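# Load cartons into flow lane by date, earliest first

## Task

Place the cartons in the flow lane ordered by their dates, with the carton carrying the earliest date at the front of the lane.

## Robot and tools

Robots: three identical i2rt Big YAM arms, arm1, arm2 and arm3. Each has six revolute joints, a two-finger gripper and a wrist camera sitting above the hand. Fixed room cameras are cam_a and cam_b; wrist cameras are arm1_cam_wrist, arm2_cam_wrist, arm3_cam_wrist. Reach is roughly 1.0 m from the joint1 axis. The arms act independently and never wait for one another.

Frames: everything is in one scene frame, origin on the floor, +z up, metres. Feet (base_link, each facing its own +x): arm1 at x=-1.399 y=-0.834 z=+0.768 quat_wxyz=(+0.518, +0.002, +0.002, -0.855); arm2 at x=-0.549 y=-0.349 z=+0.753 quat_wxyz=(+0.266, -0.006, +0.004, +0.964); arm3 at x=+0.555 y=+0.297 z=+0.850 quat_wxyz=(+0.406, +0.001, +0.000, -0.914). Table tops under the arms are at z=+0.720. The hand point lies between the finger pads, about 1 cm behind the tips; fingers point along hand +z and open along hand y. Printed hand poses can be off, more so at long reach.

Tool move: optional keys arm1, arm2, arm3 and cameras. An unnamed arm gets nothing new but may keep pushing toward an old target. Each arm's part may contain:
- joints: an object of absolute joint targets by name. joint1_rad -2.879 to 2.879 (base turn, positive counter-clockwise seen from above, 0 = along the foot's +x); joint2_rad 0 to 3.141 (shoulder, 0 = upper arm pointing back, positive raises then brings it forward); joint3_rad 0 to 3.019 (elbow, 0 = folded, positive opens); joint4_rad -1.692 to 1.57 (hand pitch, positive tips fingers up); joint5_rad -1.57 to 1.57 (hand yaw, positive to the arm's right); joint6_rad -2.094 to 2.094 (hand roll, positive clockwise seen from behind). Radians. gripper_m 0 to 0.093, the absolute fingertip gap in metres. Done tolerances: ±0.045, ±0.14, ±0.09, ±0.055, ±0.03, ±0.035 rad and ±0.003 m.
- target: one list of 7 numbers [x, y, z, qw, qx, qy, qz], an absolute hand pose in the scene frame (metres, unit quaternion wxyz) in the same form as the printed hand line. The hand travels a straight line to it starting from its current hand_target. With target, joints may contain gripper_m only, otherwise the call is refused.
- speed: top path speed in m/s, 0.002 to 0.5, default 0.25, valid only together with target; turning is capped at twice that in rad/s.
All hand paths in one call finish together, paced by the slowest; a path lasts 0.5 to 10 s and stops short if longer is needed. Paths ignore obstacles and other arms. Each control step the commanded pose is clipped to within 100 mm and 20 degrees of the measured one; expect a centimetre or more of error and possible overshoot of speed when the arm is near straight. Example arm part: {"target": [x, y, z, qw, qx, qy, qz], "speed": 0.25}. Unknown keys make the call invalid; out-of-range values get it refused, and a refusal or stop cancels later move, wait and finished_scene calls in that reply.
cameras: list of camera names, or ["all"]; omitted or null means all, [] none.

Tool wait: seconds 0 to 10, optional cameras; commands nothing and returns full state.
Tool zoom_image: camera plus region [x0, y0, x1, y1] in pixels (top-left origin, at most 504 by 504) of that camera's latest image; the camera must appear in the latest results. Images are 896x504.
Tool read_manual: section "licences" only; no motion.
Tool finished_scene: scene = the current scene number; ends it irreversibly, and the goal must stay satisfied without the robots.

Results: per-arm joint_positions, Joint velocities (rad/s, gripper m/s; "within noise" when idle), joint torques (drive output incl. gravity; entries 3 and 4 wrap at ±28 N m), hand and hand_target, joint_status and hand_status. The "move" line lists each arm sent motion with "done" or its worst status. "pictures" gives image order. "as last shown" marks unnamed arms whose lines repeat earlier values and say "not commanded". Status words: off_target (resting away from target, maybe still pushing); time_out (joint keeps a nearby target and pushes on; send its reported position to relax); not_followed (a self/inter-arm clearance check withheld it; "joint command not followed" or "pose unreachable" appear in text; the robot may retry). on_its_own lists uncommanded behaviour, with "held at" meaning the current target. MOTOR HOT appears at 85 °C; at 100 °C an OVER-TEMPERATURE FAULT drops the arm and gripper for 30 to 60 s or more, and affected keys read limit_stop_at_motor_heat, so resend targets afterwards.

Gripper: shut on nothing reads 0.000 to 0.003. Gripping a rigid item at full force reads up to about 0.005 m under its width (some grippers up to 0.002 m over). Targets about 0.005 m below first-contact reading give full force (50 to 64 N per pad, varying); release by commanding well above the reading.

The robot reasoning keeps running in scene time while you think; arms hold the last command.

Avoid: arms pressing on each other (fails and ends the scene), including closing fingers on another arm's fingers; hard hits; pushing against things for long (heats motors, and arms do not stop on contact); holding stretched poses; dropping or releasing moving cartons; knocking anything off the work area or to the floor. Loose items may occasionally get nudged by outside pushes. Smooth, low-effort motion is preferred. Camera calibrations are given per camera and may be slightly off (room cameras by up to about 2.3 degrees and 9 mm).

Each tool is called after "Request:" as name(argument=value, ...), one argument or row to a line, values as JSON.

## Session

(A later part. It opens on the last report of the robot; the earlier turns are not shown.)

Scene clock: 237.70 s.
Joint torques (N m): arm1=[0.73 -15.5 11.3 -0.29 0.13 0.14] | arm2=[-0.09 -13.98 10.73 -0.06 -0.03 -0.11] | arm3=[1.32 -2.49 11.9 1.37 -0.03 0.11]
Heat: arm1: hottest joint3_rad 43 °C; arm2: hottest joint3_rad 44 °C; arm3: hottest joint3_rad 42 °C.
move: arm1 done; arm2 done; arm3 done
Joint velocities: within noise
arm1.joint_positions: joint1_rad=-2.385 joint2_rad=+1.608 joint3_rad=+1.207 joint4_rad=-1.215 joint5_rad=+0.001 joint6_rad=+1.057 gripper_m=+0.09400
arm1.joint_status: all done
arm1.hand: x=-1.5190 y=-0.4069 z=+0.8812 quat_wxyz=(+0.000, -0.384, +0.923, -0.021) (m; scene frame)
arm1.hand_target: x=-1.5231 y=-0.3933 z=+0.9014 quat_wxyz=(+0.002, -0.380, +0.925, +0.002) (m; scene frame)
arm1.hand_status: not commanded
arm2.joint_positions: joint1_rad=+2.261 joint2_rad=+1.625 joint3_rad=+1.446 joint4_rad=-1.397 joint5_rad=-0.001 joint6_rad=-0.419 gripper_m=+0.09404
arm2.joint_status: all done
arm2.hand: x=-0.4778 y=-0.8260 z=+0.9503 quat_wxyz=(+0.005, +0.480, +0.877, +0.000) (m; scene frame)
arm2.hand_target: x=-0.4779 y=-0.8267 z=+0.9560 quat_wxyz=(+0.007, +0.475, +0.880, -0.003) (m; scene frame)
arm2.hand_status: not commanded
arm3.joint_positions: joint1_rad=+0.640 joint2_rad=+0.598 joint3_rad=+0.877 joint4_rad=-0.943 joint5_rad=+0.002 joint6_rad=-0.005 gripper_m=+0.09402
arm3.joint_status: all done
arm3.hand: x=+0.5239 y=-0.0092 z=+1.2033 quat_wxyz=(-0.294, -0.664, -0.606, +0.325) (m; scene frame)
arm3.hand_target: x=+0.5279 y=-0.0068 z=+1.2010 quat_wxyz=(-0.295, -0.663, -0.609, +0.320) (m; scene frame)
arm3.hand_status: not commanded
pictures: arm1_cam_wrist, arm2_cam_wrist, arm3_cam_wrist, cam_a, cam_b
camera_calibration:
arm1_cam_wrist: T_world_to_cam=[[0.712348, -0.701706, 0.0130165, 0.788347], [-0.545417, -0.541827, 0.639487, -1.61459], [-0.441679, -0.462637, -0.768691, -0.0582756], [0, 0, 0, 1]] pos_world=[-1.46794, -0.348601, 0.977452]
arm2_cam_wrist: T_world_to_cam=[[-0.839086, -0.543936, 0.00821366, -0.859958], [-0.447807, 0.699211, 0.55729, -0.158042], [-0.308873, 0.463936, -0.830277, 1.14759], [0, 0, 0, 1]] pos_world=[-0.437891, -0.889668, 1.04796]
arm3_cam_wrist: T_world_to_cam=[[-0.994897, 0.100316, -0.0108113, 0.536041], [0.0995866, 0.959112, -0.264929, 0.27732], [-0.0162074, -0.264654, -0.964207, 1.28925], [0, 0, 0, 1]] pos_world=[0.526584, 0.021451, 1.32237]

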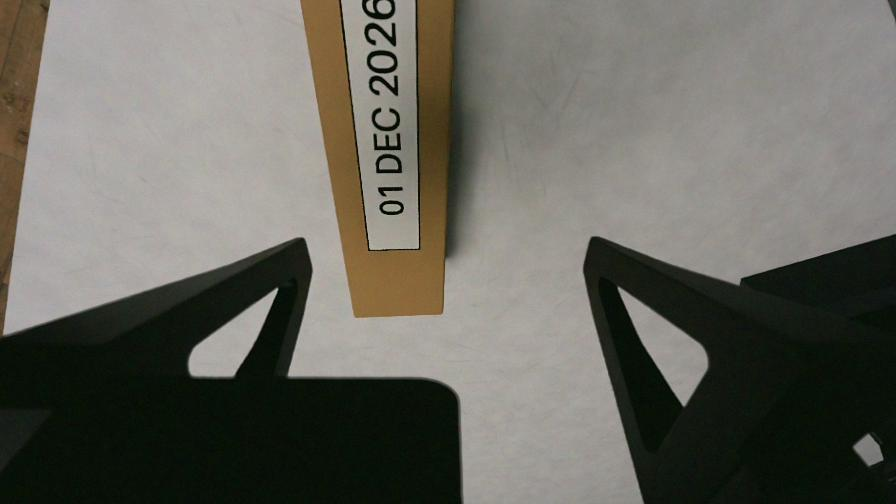

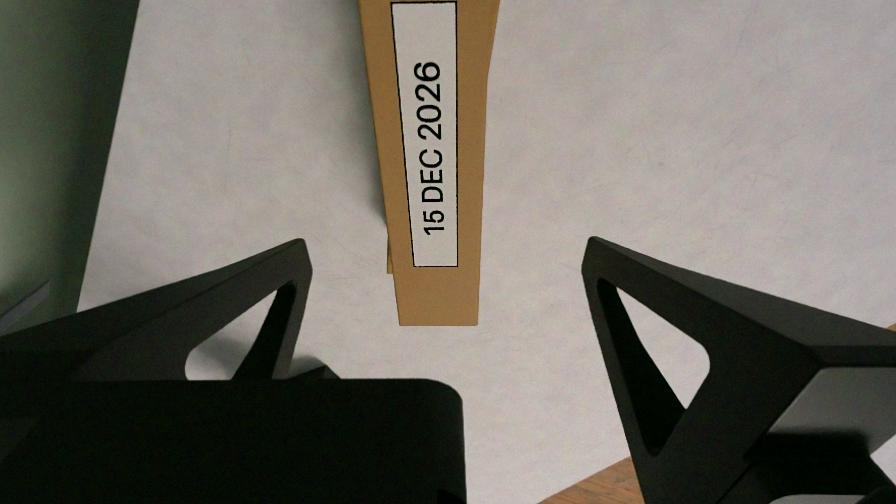

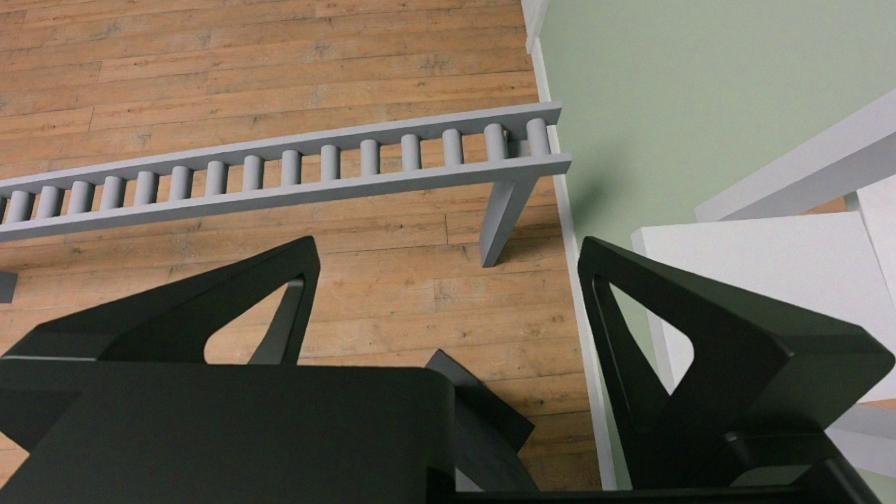

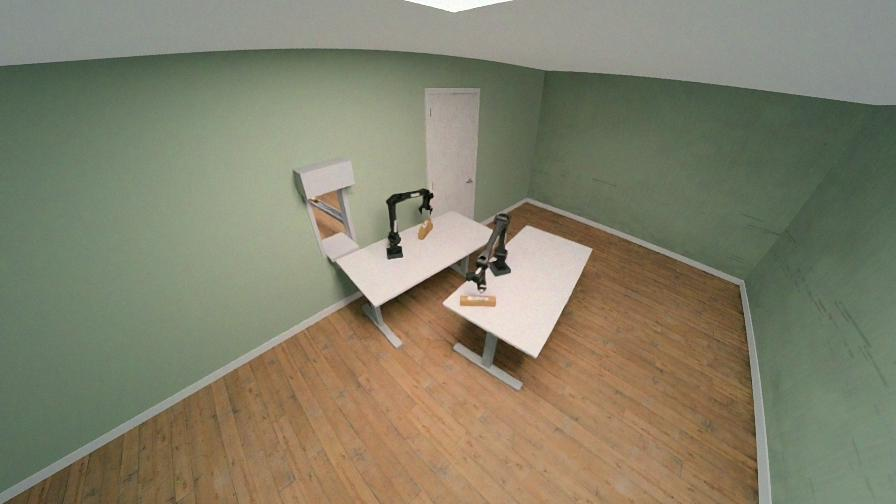

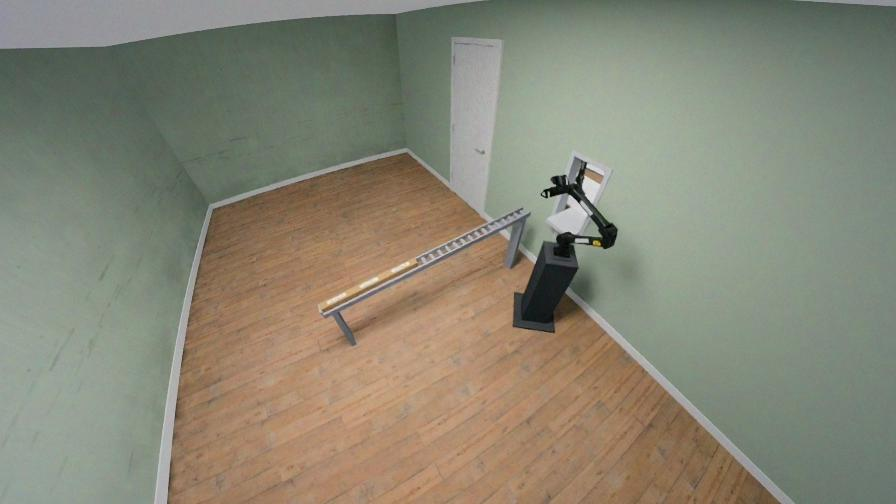

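Request:
move(
  arm1={"target": [-1.5443, -0.3686, 0.85, 0, -0.3681, 0.9298, 0], "speed": 0.15},
  arm2={"target": [-0.476, -0.8196, 0.87, 0, 0.478, 0.8784, 0], "speed": 0.15},
  arm3={"joints": {"joint1_rad": 0.651, "joint2_rad": 1.68, "joint3_rad": 1.69, "joint4_rad": -0.988}},
)

Scene clock: 270.77 s.
Joint torques (N m): arm1=[2.02 -15.44 11.11 0.39 0.11 0.14] | arm2=[0.44 -12.4 8.64 0.75 0.02 0.02] | arm3=[1.08 -22.3 16.64 1.16 -0.02 0.13]
Heat: arm1: hottest joint3_rad 44 °C; arm2: hottest joint3_rad 44 °C; arm3: hottest joint3_rad 43 °C.
move: arm1 off_target; arm2 off_target; arm3 done
Joint velocities: within noise
arm1.joint_positions: joint1_rad=-2.374 joint2_rad=+1.715 joint3_rad=+1.217 joint4_rad=-1.129 joint5_rad=-0.003 joint6_rad=+1.110 gripper_m=+0.09400
arm1.joint_status: not commanded
arm1.hand: x=-1.5301 y=-0.3878 z=+0.8376 quat_wxyz=(-0.002, -0.364, +0.931, -0.025) (m; scene frame)
arm1.hand_target: x=-1.5441 y=-0.3696 z=+0.8506 quat_wxyz=(+0.000, -0.368, +0.930, +0.000) (m; scene frame)
arm1.hand_status: off_target (0.027 m and 2.9 deg from the pose sent, 0.055 m and 3.1 deg at the start)
arm2.joint_positions: joint1_rad=+2.261 joint2_rad=+1.655 joint3_rad=+1.295 joint4_rad=-1.207 joint5_rad=+0.006 joint6_rad=-0.419 gripper_m=+0.09404
arm2.joint_status: not commanded
arm2.hand: x=-0.4790 y=-0.8220 z=+0.8810 quat_wxyz=(+0.006, +0.480, +0.877, -0.006) (m; scene frame)
arm2.hand_target: x=-0.4760 y=-0.8195 z=+0.8703 quat_wxyz=(+0.000, +0.478, +0.878, +0.000) (m; scene frame)
arm2.hand_status: off_target (0.012 m and 1.0 deg from the pose sent, 0.081 m and 0.7 deg at the start)
arm3.joint_positions: joint1_rad=+0.640 joint2_rad=+1.687 joint3_rad=+1.640 joint4_rad=-0.985 joint5_rad=+0.002 joint6_rad=-0.005 gripper_m=+0.09402
arm3.joint_status: all done
arm3.hand: x=+0.4925 y=-0.3406 z=+1.1198 quat_wxyz=(-0.179, -0.712, -0.650, +0.197) (m; scene frame)
arm3.hand_target: x=+0.4992 y=-0.3502 z=+1.1491 quat_wxyz=(-0.198, -0.704, -0.647, +0.214) (m; scene frame)
arm3.hand_status: not commanded
pictures: arm1_cam_wrist, arm2_cam_wrist, arm3_cam_wrist, cam_a, cam_b
camera_calibration:
arm1_cam_wrist: T_world_to_cam=[[0.681578, -0.731449, 0.0208282, 0.745071], [-0.568691, -0.511576, 0.644112, -1.61024], [-0.46048, -0.450858, -0.764648, -0.115486], [0, 0, 0, 1]] pos_world=[-1.47673, -0.330846, 0.933349]
arm2_cam_wrist: T_world_to_cam=[[-0.839086, -0.543701, 0.018017, -0.866741], [-0.444976, 0.705025, 0.55221, -0.112137], [-0.312939, 0.455335, -0.83351, 1.0816], [0, 0, 0, 1]] pos_world=[-0.438695, -0.884676, 0.979061]
arm3_cam_wrist: T_world_to_cam=[[-0.994637, 0.103102, -0.00822845, 0.535142], [0.101794, 0.9899, 0.09867, 0.17834], [0.0183184, 0.0973032, -0.995086, 1.26142], [0, 0, 0, 1]] pos_world=[0.491011, -0.354453, 1.24203]

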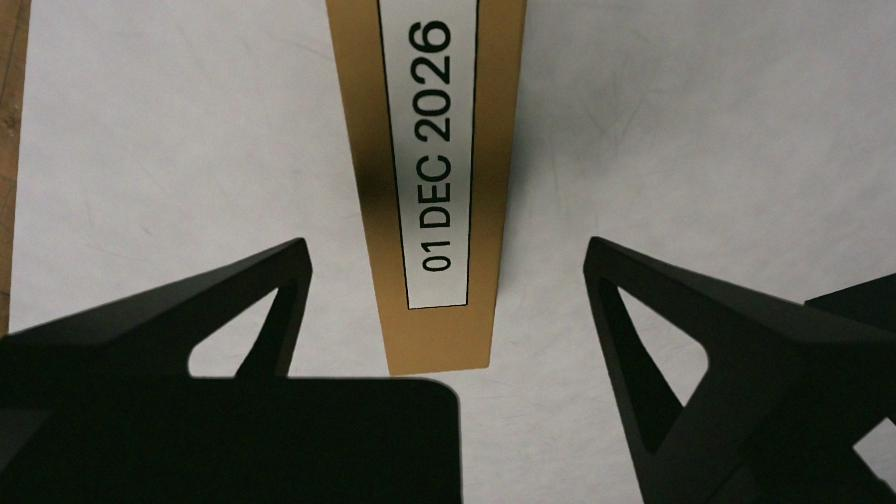

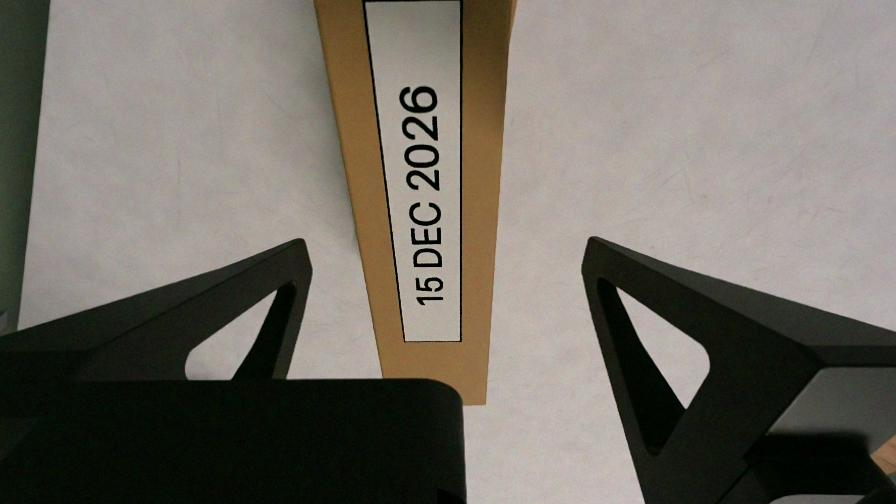

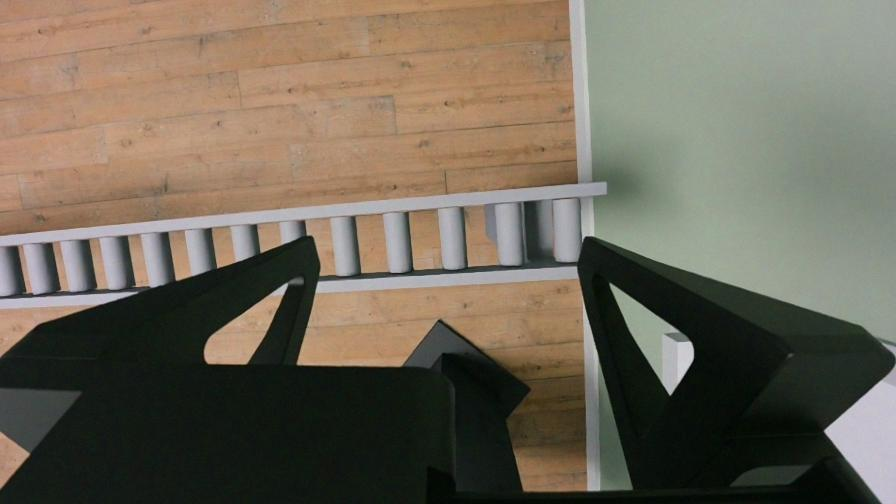

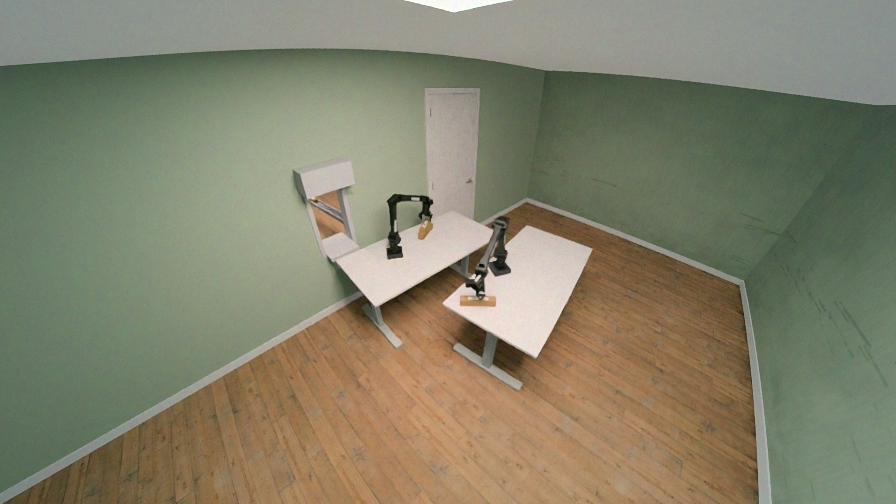

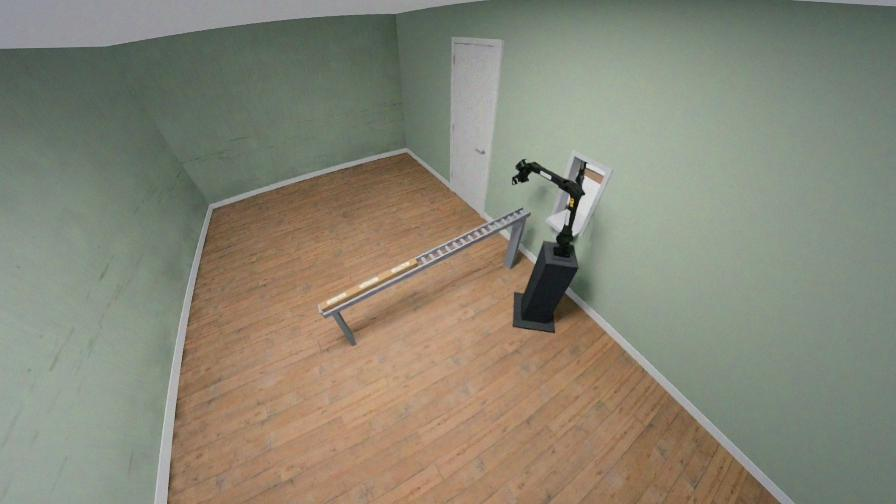

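Request:
move(
  arm1={"target": [-1.5472, -0.3605, 0.787, 0.0026, -0.3681, 0.9298, 0.0249], "speed": 0.1},
  arm2={"target": [-0.4671, -0.8199, 0.799, 0.0, 0.478, 0.8784, 0.0], "speed": 0.1},
  cameras=["arm1_cam_wrist", "arm2_cam_wrist", "arm3_cam_wrist"],
)

Request:
zoom_image(
  camera="arm3_cam_wrist",
  region=[280, 150, 620, 320],
)

Scene clock: 310.70 s.
Joint torques (N m): arm1=[1.96 -14.1 6.63 1.62 0.1 0.05] | arm2=[0.67 -12.98 8.05 0.73 0.01 0.07] | arm3=[1.03 -22.59 16.69 1.09 -0.02 0.12]
Heat: arm1: hottest joint3_rad 46 °C; arm2: hottest joint3_rad 43 °C; arm3: hottest joint3_rad 50 °C.
move: arm1 off_target; arm2 off_target
Joint velocities: within noise
arm1.joint_positions: joint1_rad=-2.372 joint2_rad=+1.769 joint3_rad=+1.189 joint4_rad=-0.950 joint5_rad=-0.001 joint6_rad=+1.118 gripper_m=+0.09400
arm1.joint_status: not commanded
arm1.hand: x=-1.5383 y=-0.3617 z=+0.8032 quat_wxyz=(+0.003, -0.362, +0.932, +0.023) (m; scene frame)
arm1.hand_target: x=-1.5469 y=-0.3612 z=+0.7875 quat_wxyz=(+0.003, -0.368, +0.929, +0.025) (m; scene frame)
arm1.hand_status: off_target (0.019 m and 0.8 deg from the pose sent, 0.060 m and 5.8 deg at the start)
arm2.joint_positions: joint1_rad=+2.275 joint2_rad=+1.740 joint3_rad=+1.204 joint4_rad=-1.029 joint5_rad=+0.006 joint6_rad=-0.409 gripper_m=+0.09404
arm2.joint_status: not commanded
arm2.hand: x=-0.4716 y=-0.8244 z=+0.8108 quat_wxyz=(+0.006, +0.478, +0.878, -0.007) (m; scene frame)
arm2.hand_target: x=-0.4673 y=-0.8196 z=+0.7991 quat_wxyz=(+0.000, +0.478, +0.878, +0.000) (m; scene frame)
arm2.hand_status: off_target (0.013 m and 1.1 deg from the pose sent, 0.083 m and 1.0 deg at the start)
arm3: as last shown
pictures: arm1_cam_wrist, arm2_cam_wrist, arm3_cam_wrist
camera_calibration:
arm1_cam_wrist: T_world_to_cam=[[0.677401, -0.732799, -0.0642922, 0.83194], [-0.555913, -0.567201, 0.607654, -1.55064], [-0.481755, -0.375885, -0.791595, -0.117788], [0, 0, 0, 1]] pos_world=[-1.48233, -0.314157, 0.902502]
arm2_cam_wrist: T_world_to_cam=[[-0.837261, -0.546479, 0.018811, -0.862592], [-0.447545, 0.704638, 0.550625, -0.068697], [-0.31416, 0.452598, -0.834541, 1.02453], [0, 0, 0, 1]] pos_world=[-0.431095, -0.88668, 0.90906]
arm3_cam_wrist: T_world_to_cam=[[-0.994637, 0.103102, -0.00822845, 0.535142], [0.101794, 0.9899, 0.09867, 0.17834], [0.0183184, 0.0973032, -0.995086, 1.26142], [0, 0, 0, 1]] pos_world=[0.491011, -0.354453, 1.24203]

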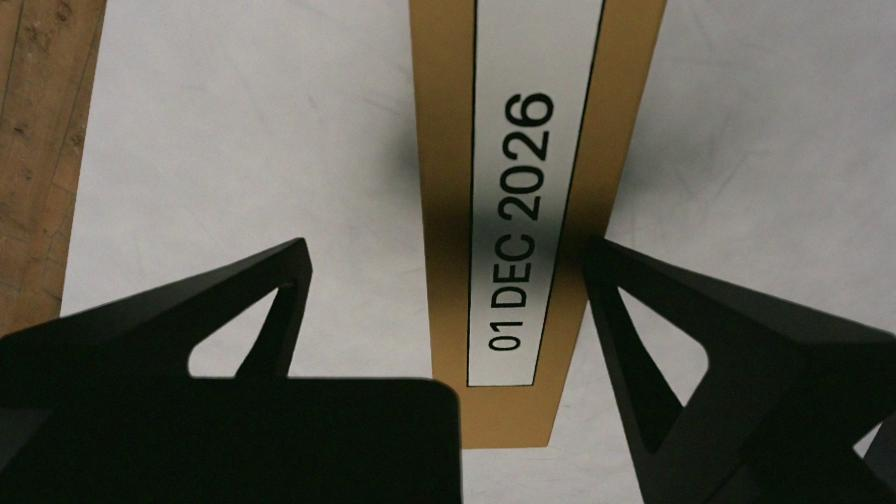

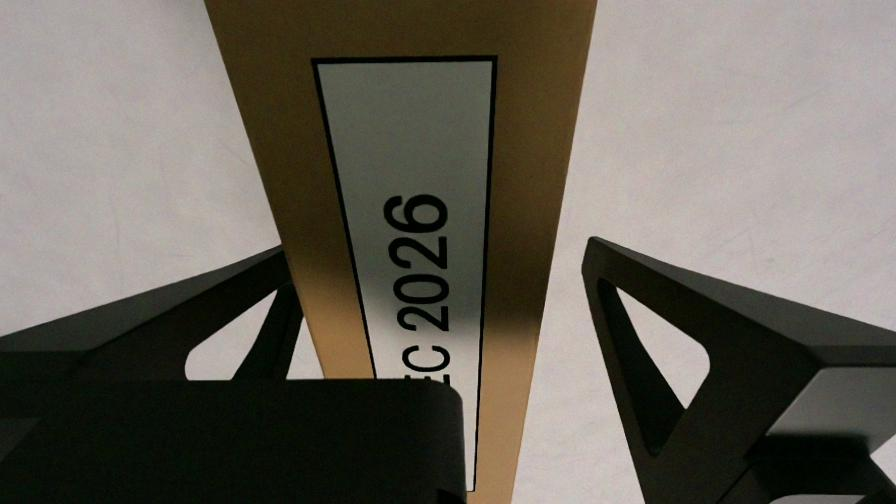

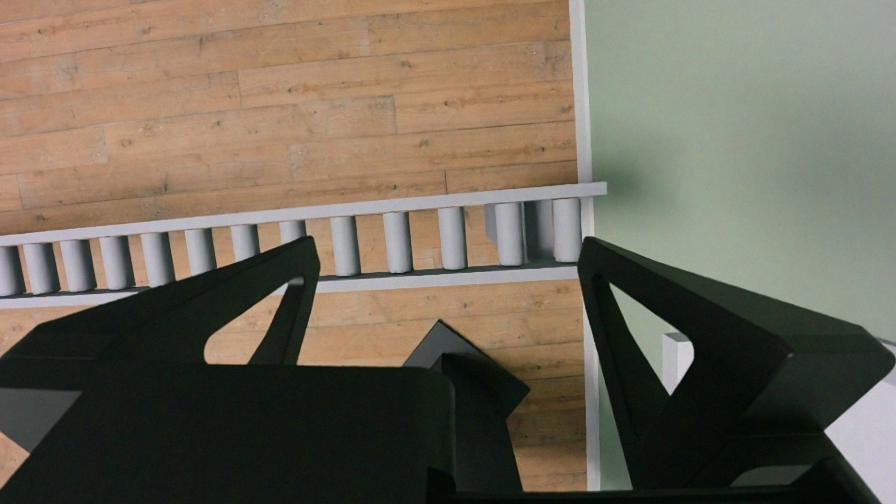

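Scaled by 1.482 from the camera's 896x504 image, which has a finer 1280x720 frame.

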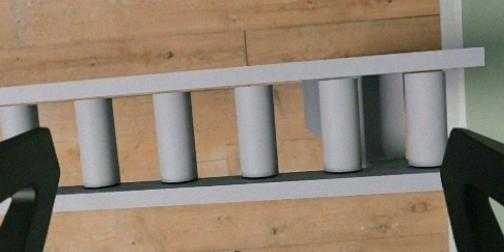

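Request:
move(
  arm1={"target": [-1.5399, -0.379, 0.785, 0.0, -0.3714, 0.9285, 0.0], "speed": 0.1},
  arm2={"joints": {"gripper_m": 0.05}},
  cameras=["arm1_cam_wrist", "arm2_cam_wrist"],
)

Scene clock: 347.00 s.
Joint torques (N m): arm1=[1.67 -14.74 5.31 0.27 0.03 -0.03] | arm2=[0.56 -12.69 7.87 0.75 0.03 0.09] | arm3=[0.85 -22.77 16.65 1.07 -0.02 0.11]
Heat: arm1: hottest joint3_rad 42 °C; arm2: hottest joint3_rad 43 °C; arm3: hottest joint3_rad 52 °C.
move: arm1 off_target; arm2 off_target
Joint velocities: within noise
arm1.joint_positions: joint1_rad=-2.372 joint2_rad=+1.765 joint3_rad=+1.182 joint4_rad=-0.950 joint5_rad=-0.001 joint6_rad=+1.116 gripper_m=+0.09400
arm1.joint_status: not commanded
arm1.hand: x=-1.5375 y=-0.3647 z=+0.8027 quat_wxyz=(+0.003, -0.363, +0.932, +0.021) (m; scene frame)
arm1.hand_target: x=-1.5395 y=-0.3792 z=+0.7857 quat_wxyz=(+0.000, -0.371, +0.929, +0.000) (m; scene frame)
arm1.hand_status: off_target (0.023 m and 2.6 deg from the pose sent, 0.025 m and 2.9 deg at the start)
arm2.joint_positions: joint1_rad=+2.277 joint2_rad=+1.740 joint3_rad=+1.204 joint4_rad=-1.029 joint5_rad=+0.005 joint6_rad=-0.409 gripper_m=+0.06058
arm2.joint_status: gripper_m off_target (ended at +0.06061, target +0.05000)
arm2.hand: x=-0.4706 y=-0.8243 z=+0.8108 quat_wxyz=(+0.007, +0.477, +0.879, -0.007) (m; scene frame)
arm2.hand_target: x=-0.4673 y=-0.8196 z=+0.7991 quat_wxyz=(+0.000, +0.478, +0.878, +0.000) (m; scene frame)
arm2.hand_status: not commanded
arm3: as last shown
pictures: arm1_cam_wrist, arm2_cam_wrist
camera_calibration:
arm1_cam_wrist: T_world_to_cam=[[0.678803, -0.731766, -0.0611965, 0.829205], [-0.555511, -0.566228, 0.608929, -1.55155], [-0.480245, -0.379347, -0.790861, -0.118389], [0, 0, 0, 1]] pos_world=[-1.48163, -0.316658, 0.9019]
arm2_cam_wrist: T_world_to_cam=[[-0.836415, -0.547779, 0.0186758, -0.862282], [-0.44885, 0.704118, 0.550229, -0.0689364], [-0.314554, 0.451837, -0.834805, 1.02422], [0, 0, 0, 1]] pos_world=[-0.429995, -0.886582, 0.90906]

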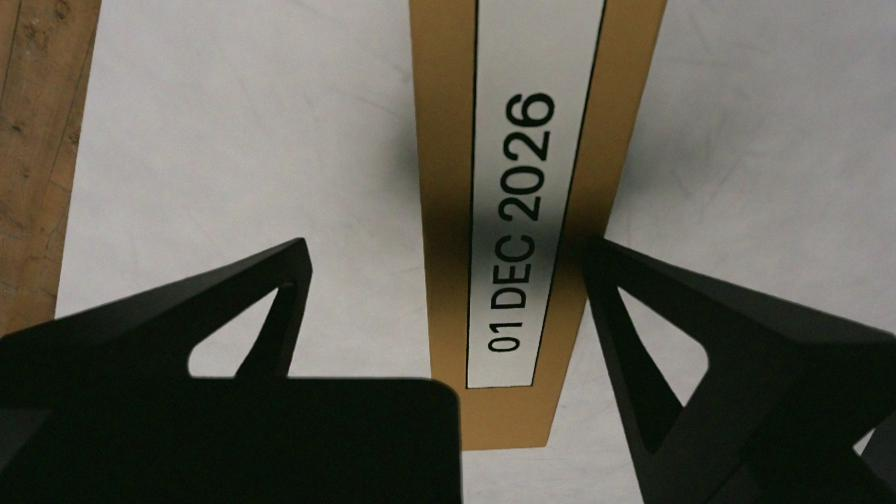

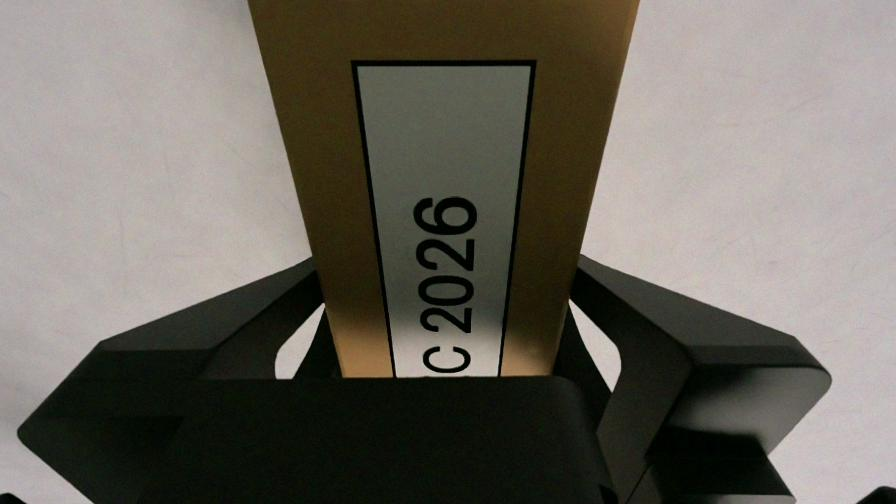

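Request:
move(
  arm1={"joints": {"joint1_rad": -2.39, "joint2_rad": 1.696, "joint3_rad": 1.229, "joint4_rad": -1.063, "joint5_rad": 0.0, "joint6_rad": 1.085}},
  arm2={"target": [-0.4673, -0.8196, 0.90, 0.0, 0.478, 0.8784, 0.0], "speed": 0.15},
  cameras=["arm1_cam_wrist", "arm2_cam_wrist"],
)

Scene clock: 364.23 s.
Joint torques (N m): arm1=[-0.5 -16.09 10.81 -0.2 0.2 -0.05] | arm2=[0.56 -13.51 14.23 -0.29 -0.03 0.09] | arm3=[1.14 -22.53 16.65 1.06 -0.02 0.13]
Heat: arm1: hottest joint3_rad 41 °C; arm2: hottest joint3_rad 43 °C; arm3: hottest joint3_rad 53 °C.
move: arm1 done; arm2 off_target
Joint velocities: within noise
arm1.joint_positions: joint1_rad=-2.373 joint2_rad=+1.702 joint3_rad=+1.187 joint4_rad=-1.054 joint5_rad=-0.001 joint6_rad=+1.094 gripper_m=+0.09400
arm1.joint_status: all done
arm1.hand: x=-1.5323 y=-0.3819 z=+0.8330 quat_wxyz=(+0.002, -0.373, +0.928, +0.003) (m; scene frame)
arm1.hand_target: x=-1.5285 y=-0.3644 z=+0.8499 quat_wxyz=(+0.004, -0.369, +0.929, +0.022) (m; scene frame)
arm1.hand_status: not commanded
arm2.joint_positions: joint1_rad=+2.278 joint2_rad=+1.647 joint3_rad=+1.271 joint4_rad=-1.263 joint5_rad=+0.006 joint6_rad=-0.408 gripper_m=+0.06058
arm2.joint_status: not commanded
arm2.hand: x=-0.4750 y=-0.7984 z=+0.8762 quat_wxyz=(-0.017, +0.477, +0.879, +0.022) (m; scene frame)
arm2.hand_target: x=-0.4676 y=-0.8181 z=+0.9002 quat_wxyz=(+0.000, +0.478, +0.878, +0.000) (m; scene frame)
arm2.hand_status: off_target (0.033 m and 3.2 deg from the pose sent, 0.089 m and 1.1 deg at the start)
arm3: as last shown
pictures: arm1_cam_wrist, arm2_cam_wrist
camera_calibration:
arm1_cam_wrist: T_world_to_cam=[[0.694993, -0.718408, -0.0295877, 0.818494], [-0.549825, -0.557521, 0.621982, -1.57575], [-0.463333, -0.416005, -0.782472, -0.0934544], [0, 0, 0, 1]] pos_world=[-1.47853, -0.329378, 0.931179]
arm2_cam_wrist: T_world_to_cam=[[-0.835849, -0.54885, -0.0109815, -0.827563], [-0.442075, 0.661111, 0.606219, -0.205346], [-0.325463, 0.511562, -0.795222, 1.07352], [0, 0, 0, 1]] pos_world=[-0.433106, -0.867621, 0.96908]

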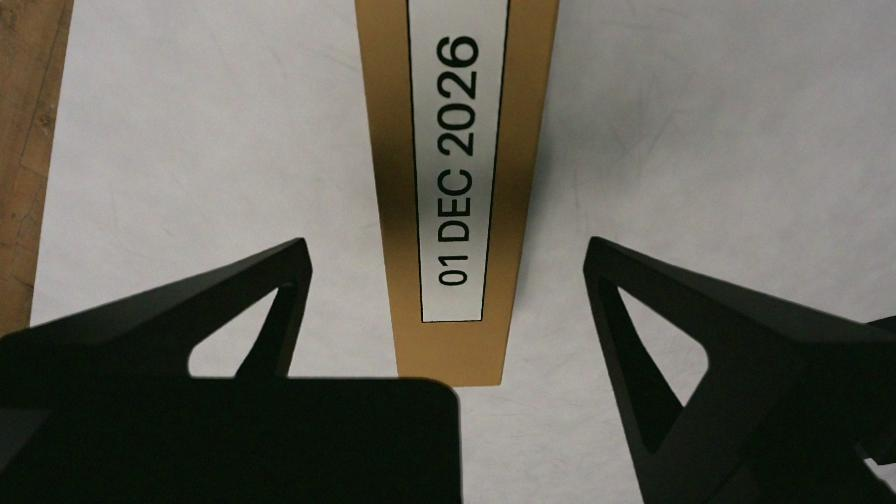

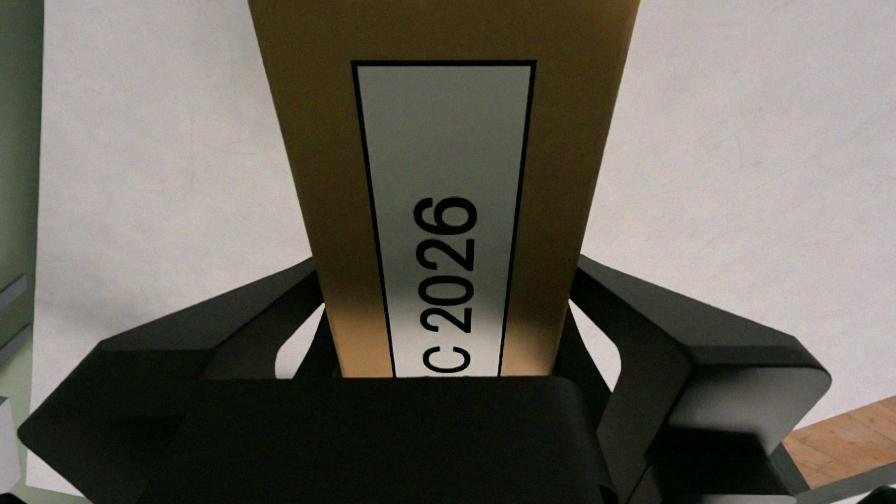

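Request:
move(
  arm1={"target": [-1.5212, -0.3929, 0.7537, -0.0019, -0.3689, 0.9295, -0.0179], "speed": 0.1},
  arm2={"target": [-0.70, -0.87, 0.905, 0.0, 0.478, 0.8784, 0.0], "speed": 0.2},
  cameras=["arm1_cam_wrist", "arm2_cam_wrist"],
)

Scene clock: 379.33 s.
Joint torques (N m): arm1=[-0.56 -15.21 6.64 0.43 0.08 -0.03] | arm2=[0.26 -15.09 15.17 -0.29 -0.13 -0.15] | arm3=[1.08 -22.3 16.62 1.09 -0.02 0.12]
Heat: arm1: hottest joint3_rad 42 °C; arm2: hottest joint3_rad 47 °C; arm3: hottest joint3_rad 54 °C.
move: arm1 done; arm2 off_target
Joint velocities: within noise
arm1.joint_positions: joint1_rad=-2.373 joint2_rad=+1.810 joint3_rad=+1.096 joint4_rad=-0.904 joint5_rad=-0.002 joint6_rad=+1.094 gripper_m=+0.09400
arm1.joint_status: not commanded
arm1.hand: x=-1.5274 y=-0.3979 z=+0.7563 quat_wxyz=(-0.001, -0.373, +0.928, -0.021) (m; scene frame)
arm1.hand_target: x=-1.5213 y=-0.3930 z=+0.7537 quat_wxyz=(-0.002, -0.369, +0.929, -0.018) (m; scene frame)
arm1.hand_status: done (0.008 m and 0.6 deg from the pose sent, 0.081 m and 2.5 deg at the start)
arm2.joint_positions: joint1_rad=+1.833 joint2_rad=+1.788 joint3_rad=+1.484 joint4_rad=-1.328 joint5_rad=+0.014 joint6_rad=-0.837 gripper_m=+0.06058
arm2.joint_status: not commanded
arm2.hand: x=-0.6949 y=-0.8461 z=+0.8836 quat_wxyz=(-0.007, +0.484, +0.875, +0.025) (m; scene frame)
arm2.hand_target: x=-0.6996 y=-0.8684 z=+0.9053 quat_wxyz=(+0.000, +0.478, +0.878, -0.001) (m; scene frame)
arm2.hand_status: off_target (0.032 m and 3.1 deg from the pose sent, 0.238 m and 3.2 deg at the start)
arm3: as last shown
pictures: arm1_cam_wrist, arm2_cam_wrist
camera_calibration:
arm1_cam_wrist: T_world_to_cam=[[0.695228, -0.718664, 0.013428, 0.769068], [-0.557804, -0.527643, 0.640662, -1.54873], [-0.453336, -0.452896, -0.767706, -0.168465], [0, 0, 0, 1]] pos_world=[-1.47494, -0.340771, 0.852553]
arm2_cam_wrist: T_world_to_cam=[[-0.844283, -0.535326, -0.0247383, -1.01981], [-0.442889, 0.67102, 0.594627, -0.257422], [-0.301719, 0.51299, -0.803621, 1.05737], [0, 0, 0, 1]] pos_world=[-0.655987, -0.915614, 0.977566]

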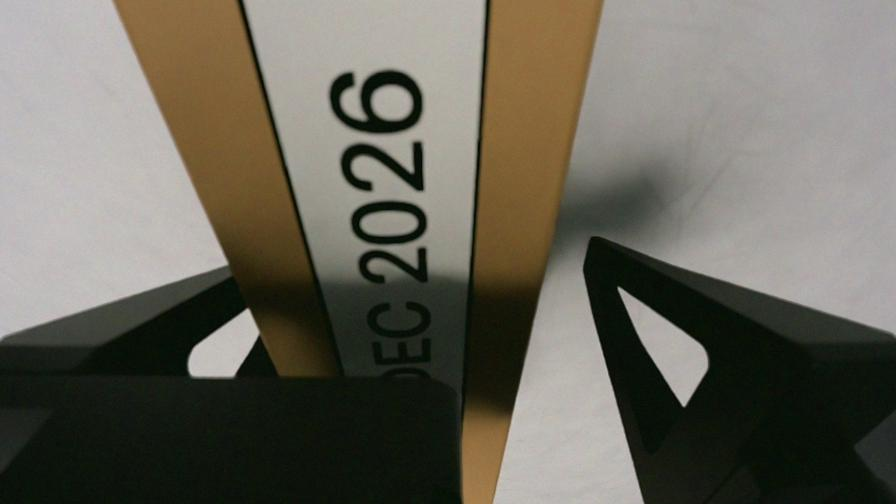

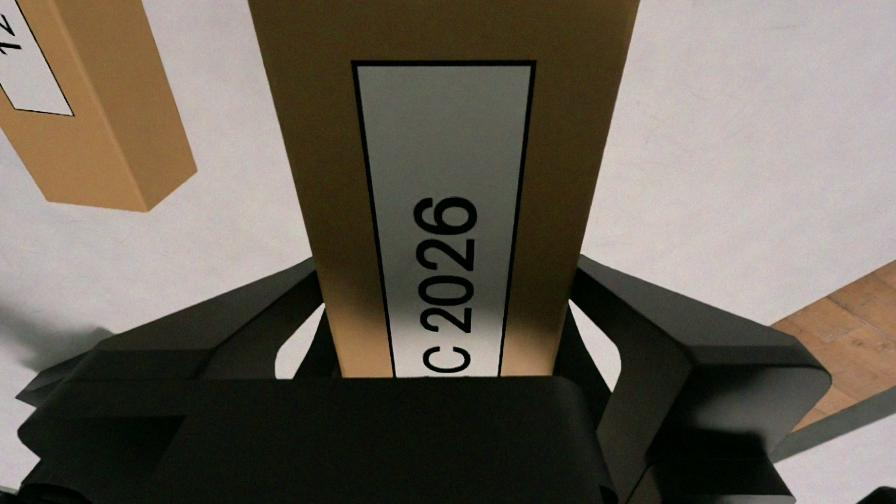

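Request:
move(
  arm1={"joints": {"gripper_m": 0.05}},
  arm2={"target": [-0.70, -0.86, 0.745, 0.0, 0.478, 0.8784, 0.0], "speed": 0.1},
  cameras=["arm1_cam_wrist", "arm2_cam_wrist"],
)

Scene clock: 388.57 s.
Joint torques (N m): arm1=[-0.44 -15.21 6.65 0.23 0.17 -0.04] | arm2=[-0.44 -15.62 7.79 0.75 -0.11 -0.11] | arm3=[1.03 -22.59 16.64 1.13 -0.02 0.12]
Heat: arm1: hottest joint3_rad 41 °C; arm2: hottest joint3_rad 49 °C; arm3: hottest joint3_rad 54 °C.
move: arm1 off_target; arm2 done
Joint velocities: within noise
arm1.joint_positions: joint1_rad=-2.373 joint2_rad=+1.810 joint3_rad=+1.096 joint4_rad=-0.898 joint5_rad=-0.004 joint6_rad=+1.093 gripper_m=+0.06064
arm1.joint_status: gripper_m off_target (ended at +0.06068, target +0.05000)
arm1.hand: x=-1.5281 y=-0.3967 z=+0.7563 quat_wxyz=(-0.002, -0.373, +0.928, -0.018) (m; scene frame)
arm1.hand_target: x=-1.5213 y=-0.3930 z=+0.7537 quat_wxyz=(-0.002, -0.369, +0.929, -0.018) (m; scene frame)
arm1.hand_status: not commanded
arm2.joint_positions: joint1_rad=+1.833 joint2_rad=+1.936 joint3_rad=+1.332 joint4_rad=-0.964 joint5_rad=+0.012 joint6_rad=-0.847 gripper_m=+0.06058
arm2.joint_status: not commanded
arm2.hand: x=-0.6979 y=-0.8633 z=+0.7546 quat_wxyz=(+0.001, +0.480, +0.877, -0.005) (m; scene frame)
arm2.hand_target: x=-0.6999 y=-0.8598 z=+0.7452 quat_wxyz=(+0.000, +0.478, +0.878, +0.000) (m; scene frame)
arm2.hand_status: done (0.010 m and 0.7 deg from the pose sent, 0.139 m and 3.1 deg at the start)
arm3: as last shown
pictures: arm1_cam_wrist, arm2_cam_wrist
camera_calibration:
arm1_cam_wrist: T_world_to_cam=[[0.695525, -0.718462, 0.00749705, 0.775484], [-0.555399, -0.53099, 0.639985, -1.54555], [-0.455824, -0.44929, -0.768351, -0.170176], [0, 0, 0, 1]] pos_world=[-1.47534, -0.339972, 0.852558]
arm2_cam_wrist: T_world_to_cam=[[-0.83938, -0.543118, 0.0215134, -1.07287], [-0.440136, 0.702382, 0.55941, -0.114874], [-0.318937, 0.460089, -0.828612, 0.922777], [0, 0, 0, 1]] pos_world=[-0.656801, -0.926571, 0.851967]

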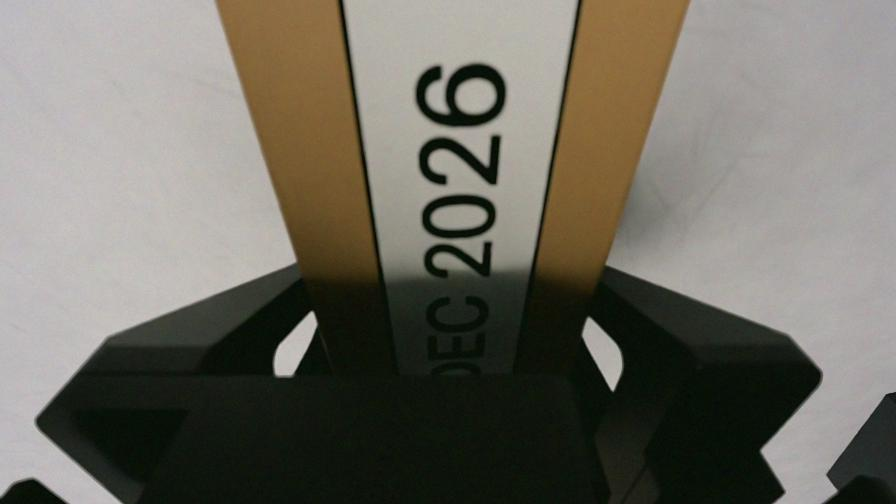

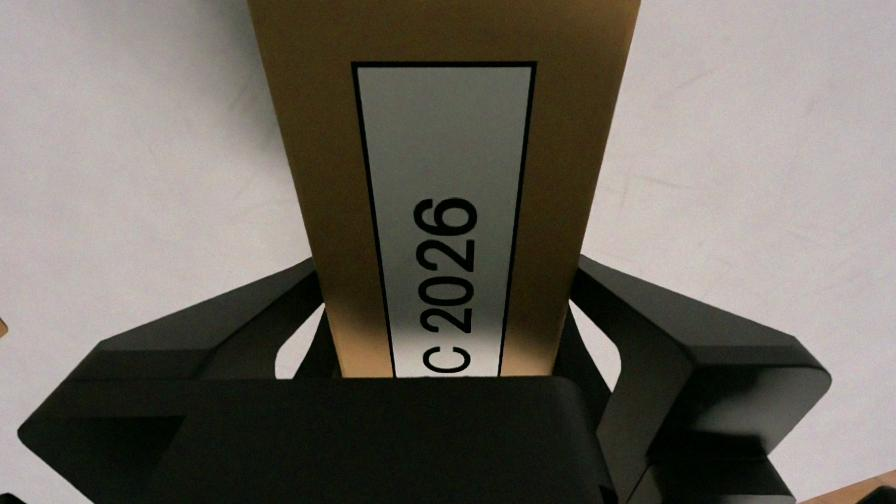

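Request:
move(
  arm1={"target": [-1.5213, -0.393, 0.93, 0.0, -0.3689, 0.9295, 0.0], "speed": 0.15},
  arm2={"target": [-0.70, -0.86, 0.733, 0.0, 0.478, 0.8784, 0.0], "speed": 0.05},
  cameras=["arm1_cam_wrist", "arm2_cam_wrist"],
)

Scene clock: 402.70 s.
Joint torques (N m): arm1=[-0.5 -16.03 12.82 -0.39 0.21 -0.03] | arm2=[-0.44 -14.15 7.2 1.61 -0.11 -0.11] | arm3=[1.08 -22.53 16.65 1.09 -0.03 0.13]
Heat: arm1: hottest joint3_rad 41 °C; arm2: hottest joint3_rad 48 °C; arm3: hottest joint3_rad 54 °C.
move: arm1 off_target; arm2 off_target
Joint velocities: within noise
arm1.joint_positions: joint1_rad=-2.373 joint2_rad=+1.591 joint3_rad=+1.237 joint4_rad=-1.291 joint5_rad=-0.004 joint6_rad=+1.092 gripper_m=+0.06065
arm1.joint_status: not commanded
arm1.hand: x=-1.5231 y=-0.4152 z=+0.8997 quat_wxyz=(-0.003, -0.373, +0.927, -0.035) (m; scene frame)
arm1.hand_target: x=-1.5208 y=-0.3947 z=+0.9301 quat_wxyz=(+0.000, -0.369, +0.930, +0.000) (m; scene frame)
arm1.hand_status: off_target (0.038 m and 4.0 deg from the pose sent, 0.174 m and 2.2 deg at the start)
arm2.joint_positions: joint1_rad=+1.833 joint2_rad=+1.936 joint3_rad=+1.330 joint4_rad=-0.957 joint5_rad=+0.012 joint6_rad=-0.848 gripper_m=+0.06058
arm2.joint_status: not commanded
arm2.hand: x=-0.6981 y=-0.8640 z=+0.7538 quat_wxyz=(+0.002, +0.480, +0.877, -0.008) (m; scene frame)
arm2.hand_target: x=-0.6997 y=-0.8594 z=+0.7336 quat_wxyz=(+0.000, +0.478, +0.878, +0.000) (m; scene frame)
arm2.hand_status: off_target (0.021 m and 0.9 deg from the pose sent, 0.022 m and 0.7 deg at the start)
arm3: as last shown
pictures: arm1_cam_wrist, arm2_cam_wrist
camera_calibration:
arm1_cam_wrist: T_world_to_cam=[[0.695447, -0.717612, 0.0372357, 0.731118], [-0.561461, -0.510318, 0.651412, -1.65525], [-0.448459, -0.473929, -0.75781, -0.0745372], [0, 0, 0, 1]] pos_world=[-1.47124, -0.355367, 0.994539]
arm2_cam_wrist: T_world_to_cam=[[-0.838983, -0.543583, 0.0249977, -1.07619], [-0.439882, 0.704538, 0.556893, -0.110188], [-0.320329, 0.456228, -0.830208, 0.91929], [0, 0, 0, 1]] pos_world=[-0.656902, -0.926775, 0.851467]

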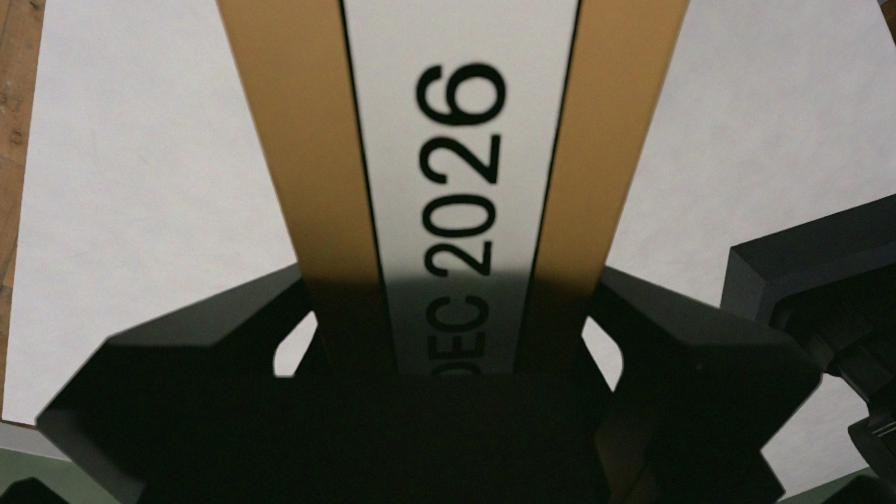

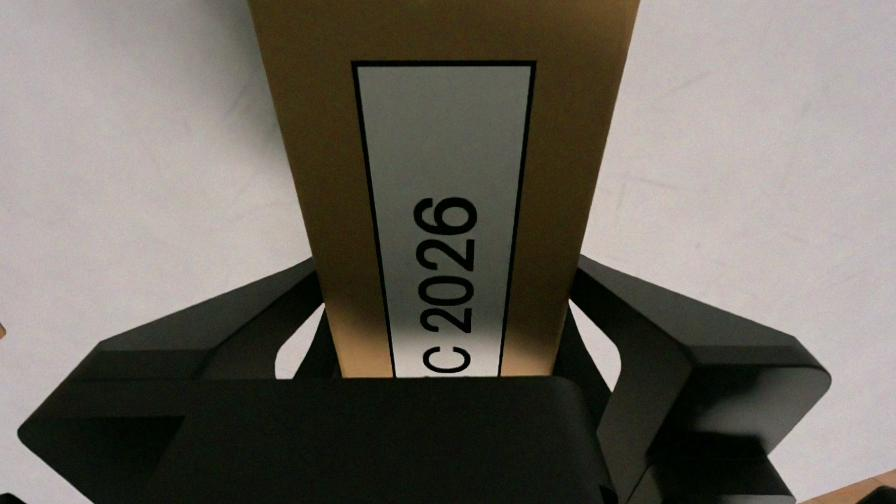

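Request:
move(
  arm1={"joints": {"joint1_rad": 2.599, "joint6_rad": 1.681}},
  arm2={"joints": {"gripper_m": 0.093}},
  cameras=["arm1_cam_wrist", "arm2_cam_wrist", "cam_a"],
)

Scene clock: 410.87 s.
Joint torques (N m): arm1=[1.49 -17.55 9.09 -0.39 0.21 0.15] | arm2=[-0.38 -15.03 7.16 0.75 -0.11 -0.11] | arm3=[1.08 -22.71 16.66 1.1 -0.03 0.12]
Heat: arm1: hottest joint3_rad 41 °C; arm2: hottest joint3_rad 47 °C; arm3: hottest joint3_rad 55 °C.
move: arm1 done; arm2 done
Joint velocities: within noise
arm1.joint_positions: joint1_rad=+2.592 joint2_rad=+1.604 joint3_rad=+1.286 joint4_rad=-1.291 joint5_rad=-0.004 joint6_rad=+1.672 gripper_m=+0.06060
arm1.joint_status: all done
arm1.hand: x=-1.0081 y=-0.6000 z=+0.9117 quat_wxyz=(+0.011, -0.536, -0.844, +0.013) (m; scene frame)
arm1.hand_target: x=-1.0089 y=-0.5973 z=+0.9302 quat_wxyz=(+0.003, -0.537, -0.844, -0.002) (m; scene frame)
arm1.hand_status: not commanded
arm2.joint_positions: joint1_rad=+1.833 joint2_rad=+1.945 joint3_rad=+1.330 joint4_rad=-0.937 joint5_rad=+0.012 joint6_rad=-0.848 gripper_m=+0.09294
arm2.joint_status: all done
arm2.hand: x=-0.6991 y=-0.8676 z=+0.7494 quat_wxyz=(+0.003, +0.480, +0.877, -0.013) (m; scene frame)
arm2.hand_target: x=-0.6997 y=-0.8595 z=+0.7337 quat_wxyz=(+0.000, +0.478, +0.878, +0.000) (m; scene frame)
arm2.hand_status: not commanded
arm3: as last shown
pictures: arm1_cam_wrist, arm2_cam_wrist, cam_a
camera_calibration:
arm1_cam_wrist: T_world_to_cam=[[-0.903207, -0.429118, 0.00861212, -1.17264], [-0.328238, 0.703526, 0.630326, -0.485692], [-0.276543, 0.566488, -0.776283, 0.892336], [0, 0, 0, 1]] pos_world=[-0.97179, -0.667001, 1.00895]
arm2_cam_wrist: T_world_to_cam=[[-0.838983, -0.543137, 0.0333195, -1.08466], [-0.438089, 0.7105, 0.550697, -0.0944724], [-0.322777, 0.447429, -0.83404, 0.910511], [0, 0, 0, 1]] pos_world=[-0.657505, -0.929384, 0.847568]

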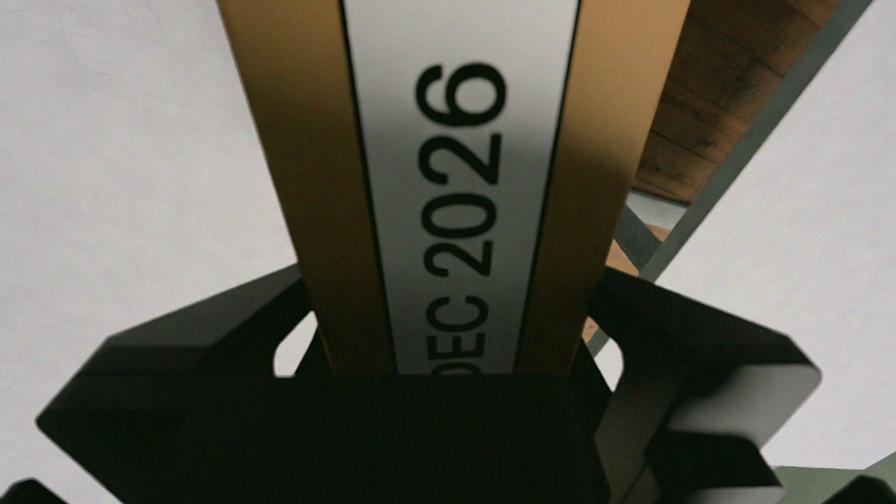

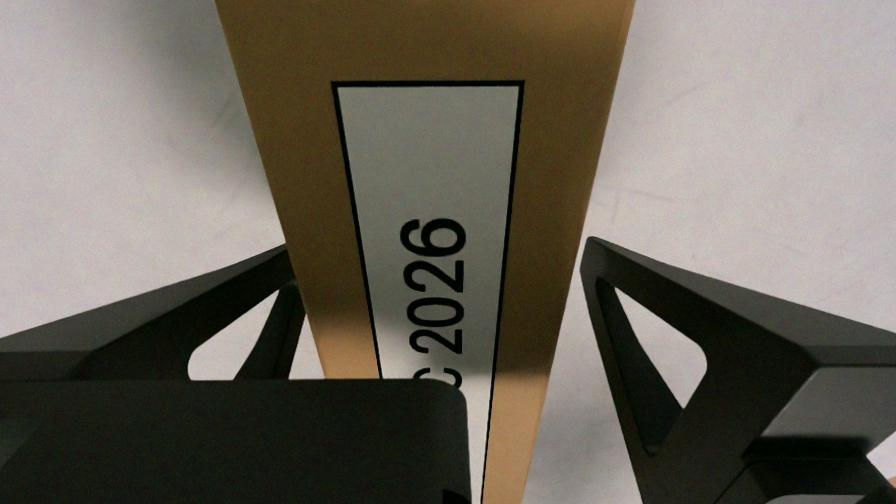

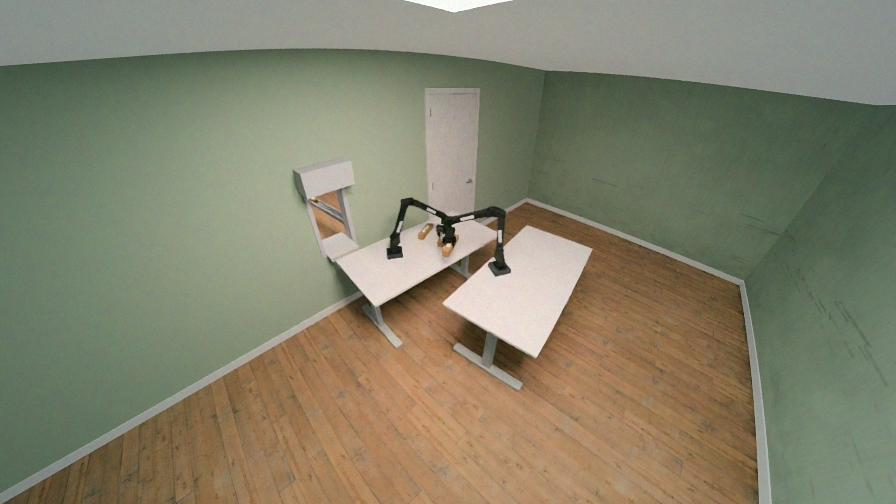

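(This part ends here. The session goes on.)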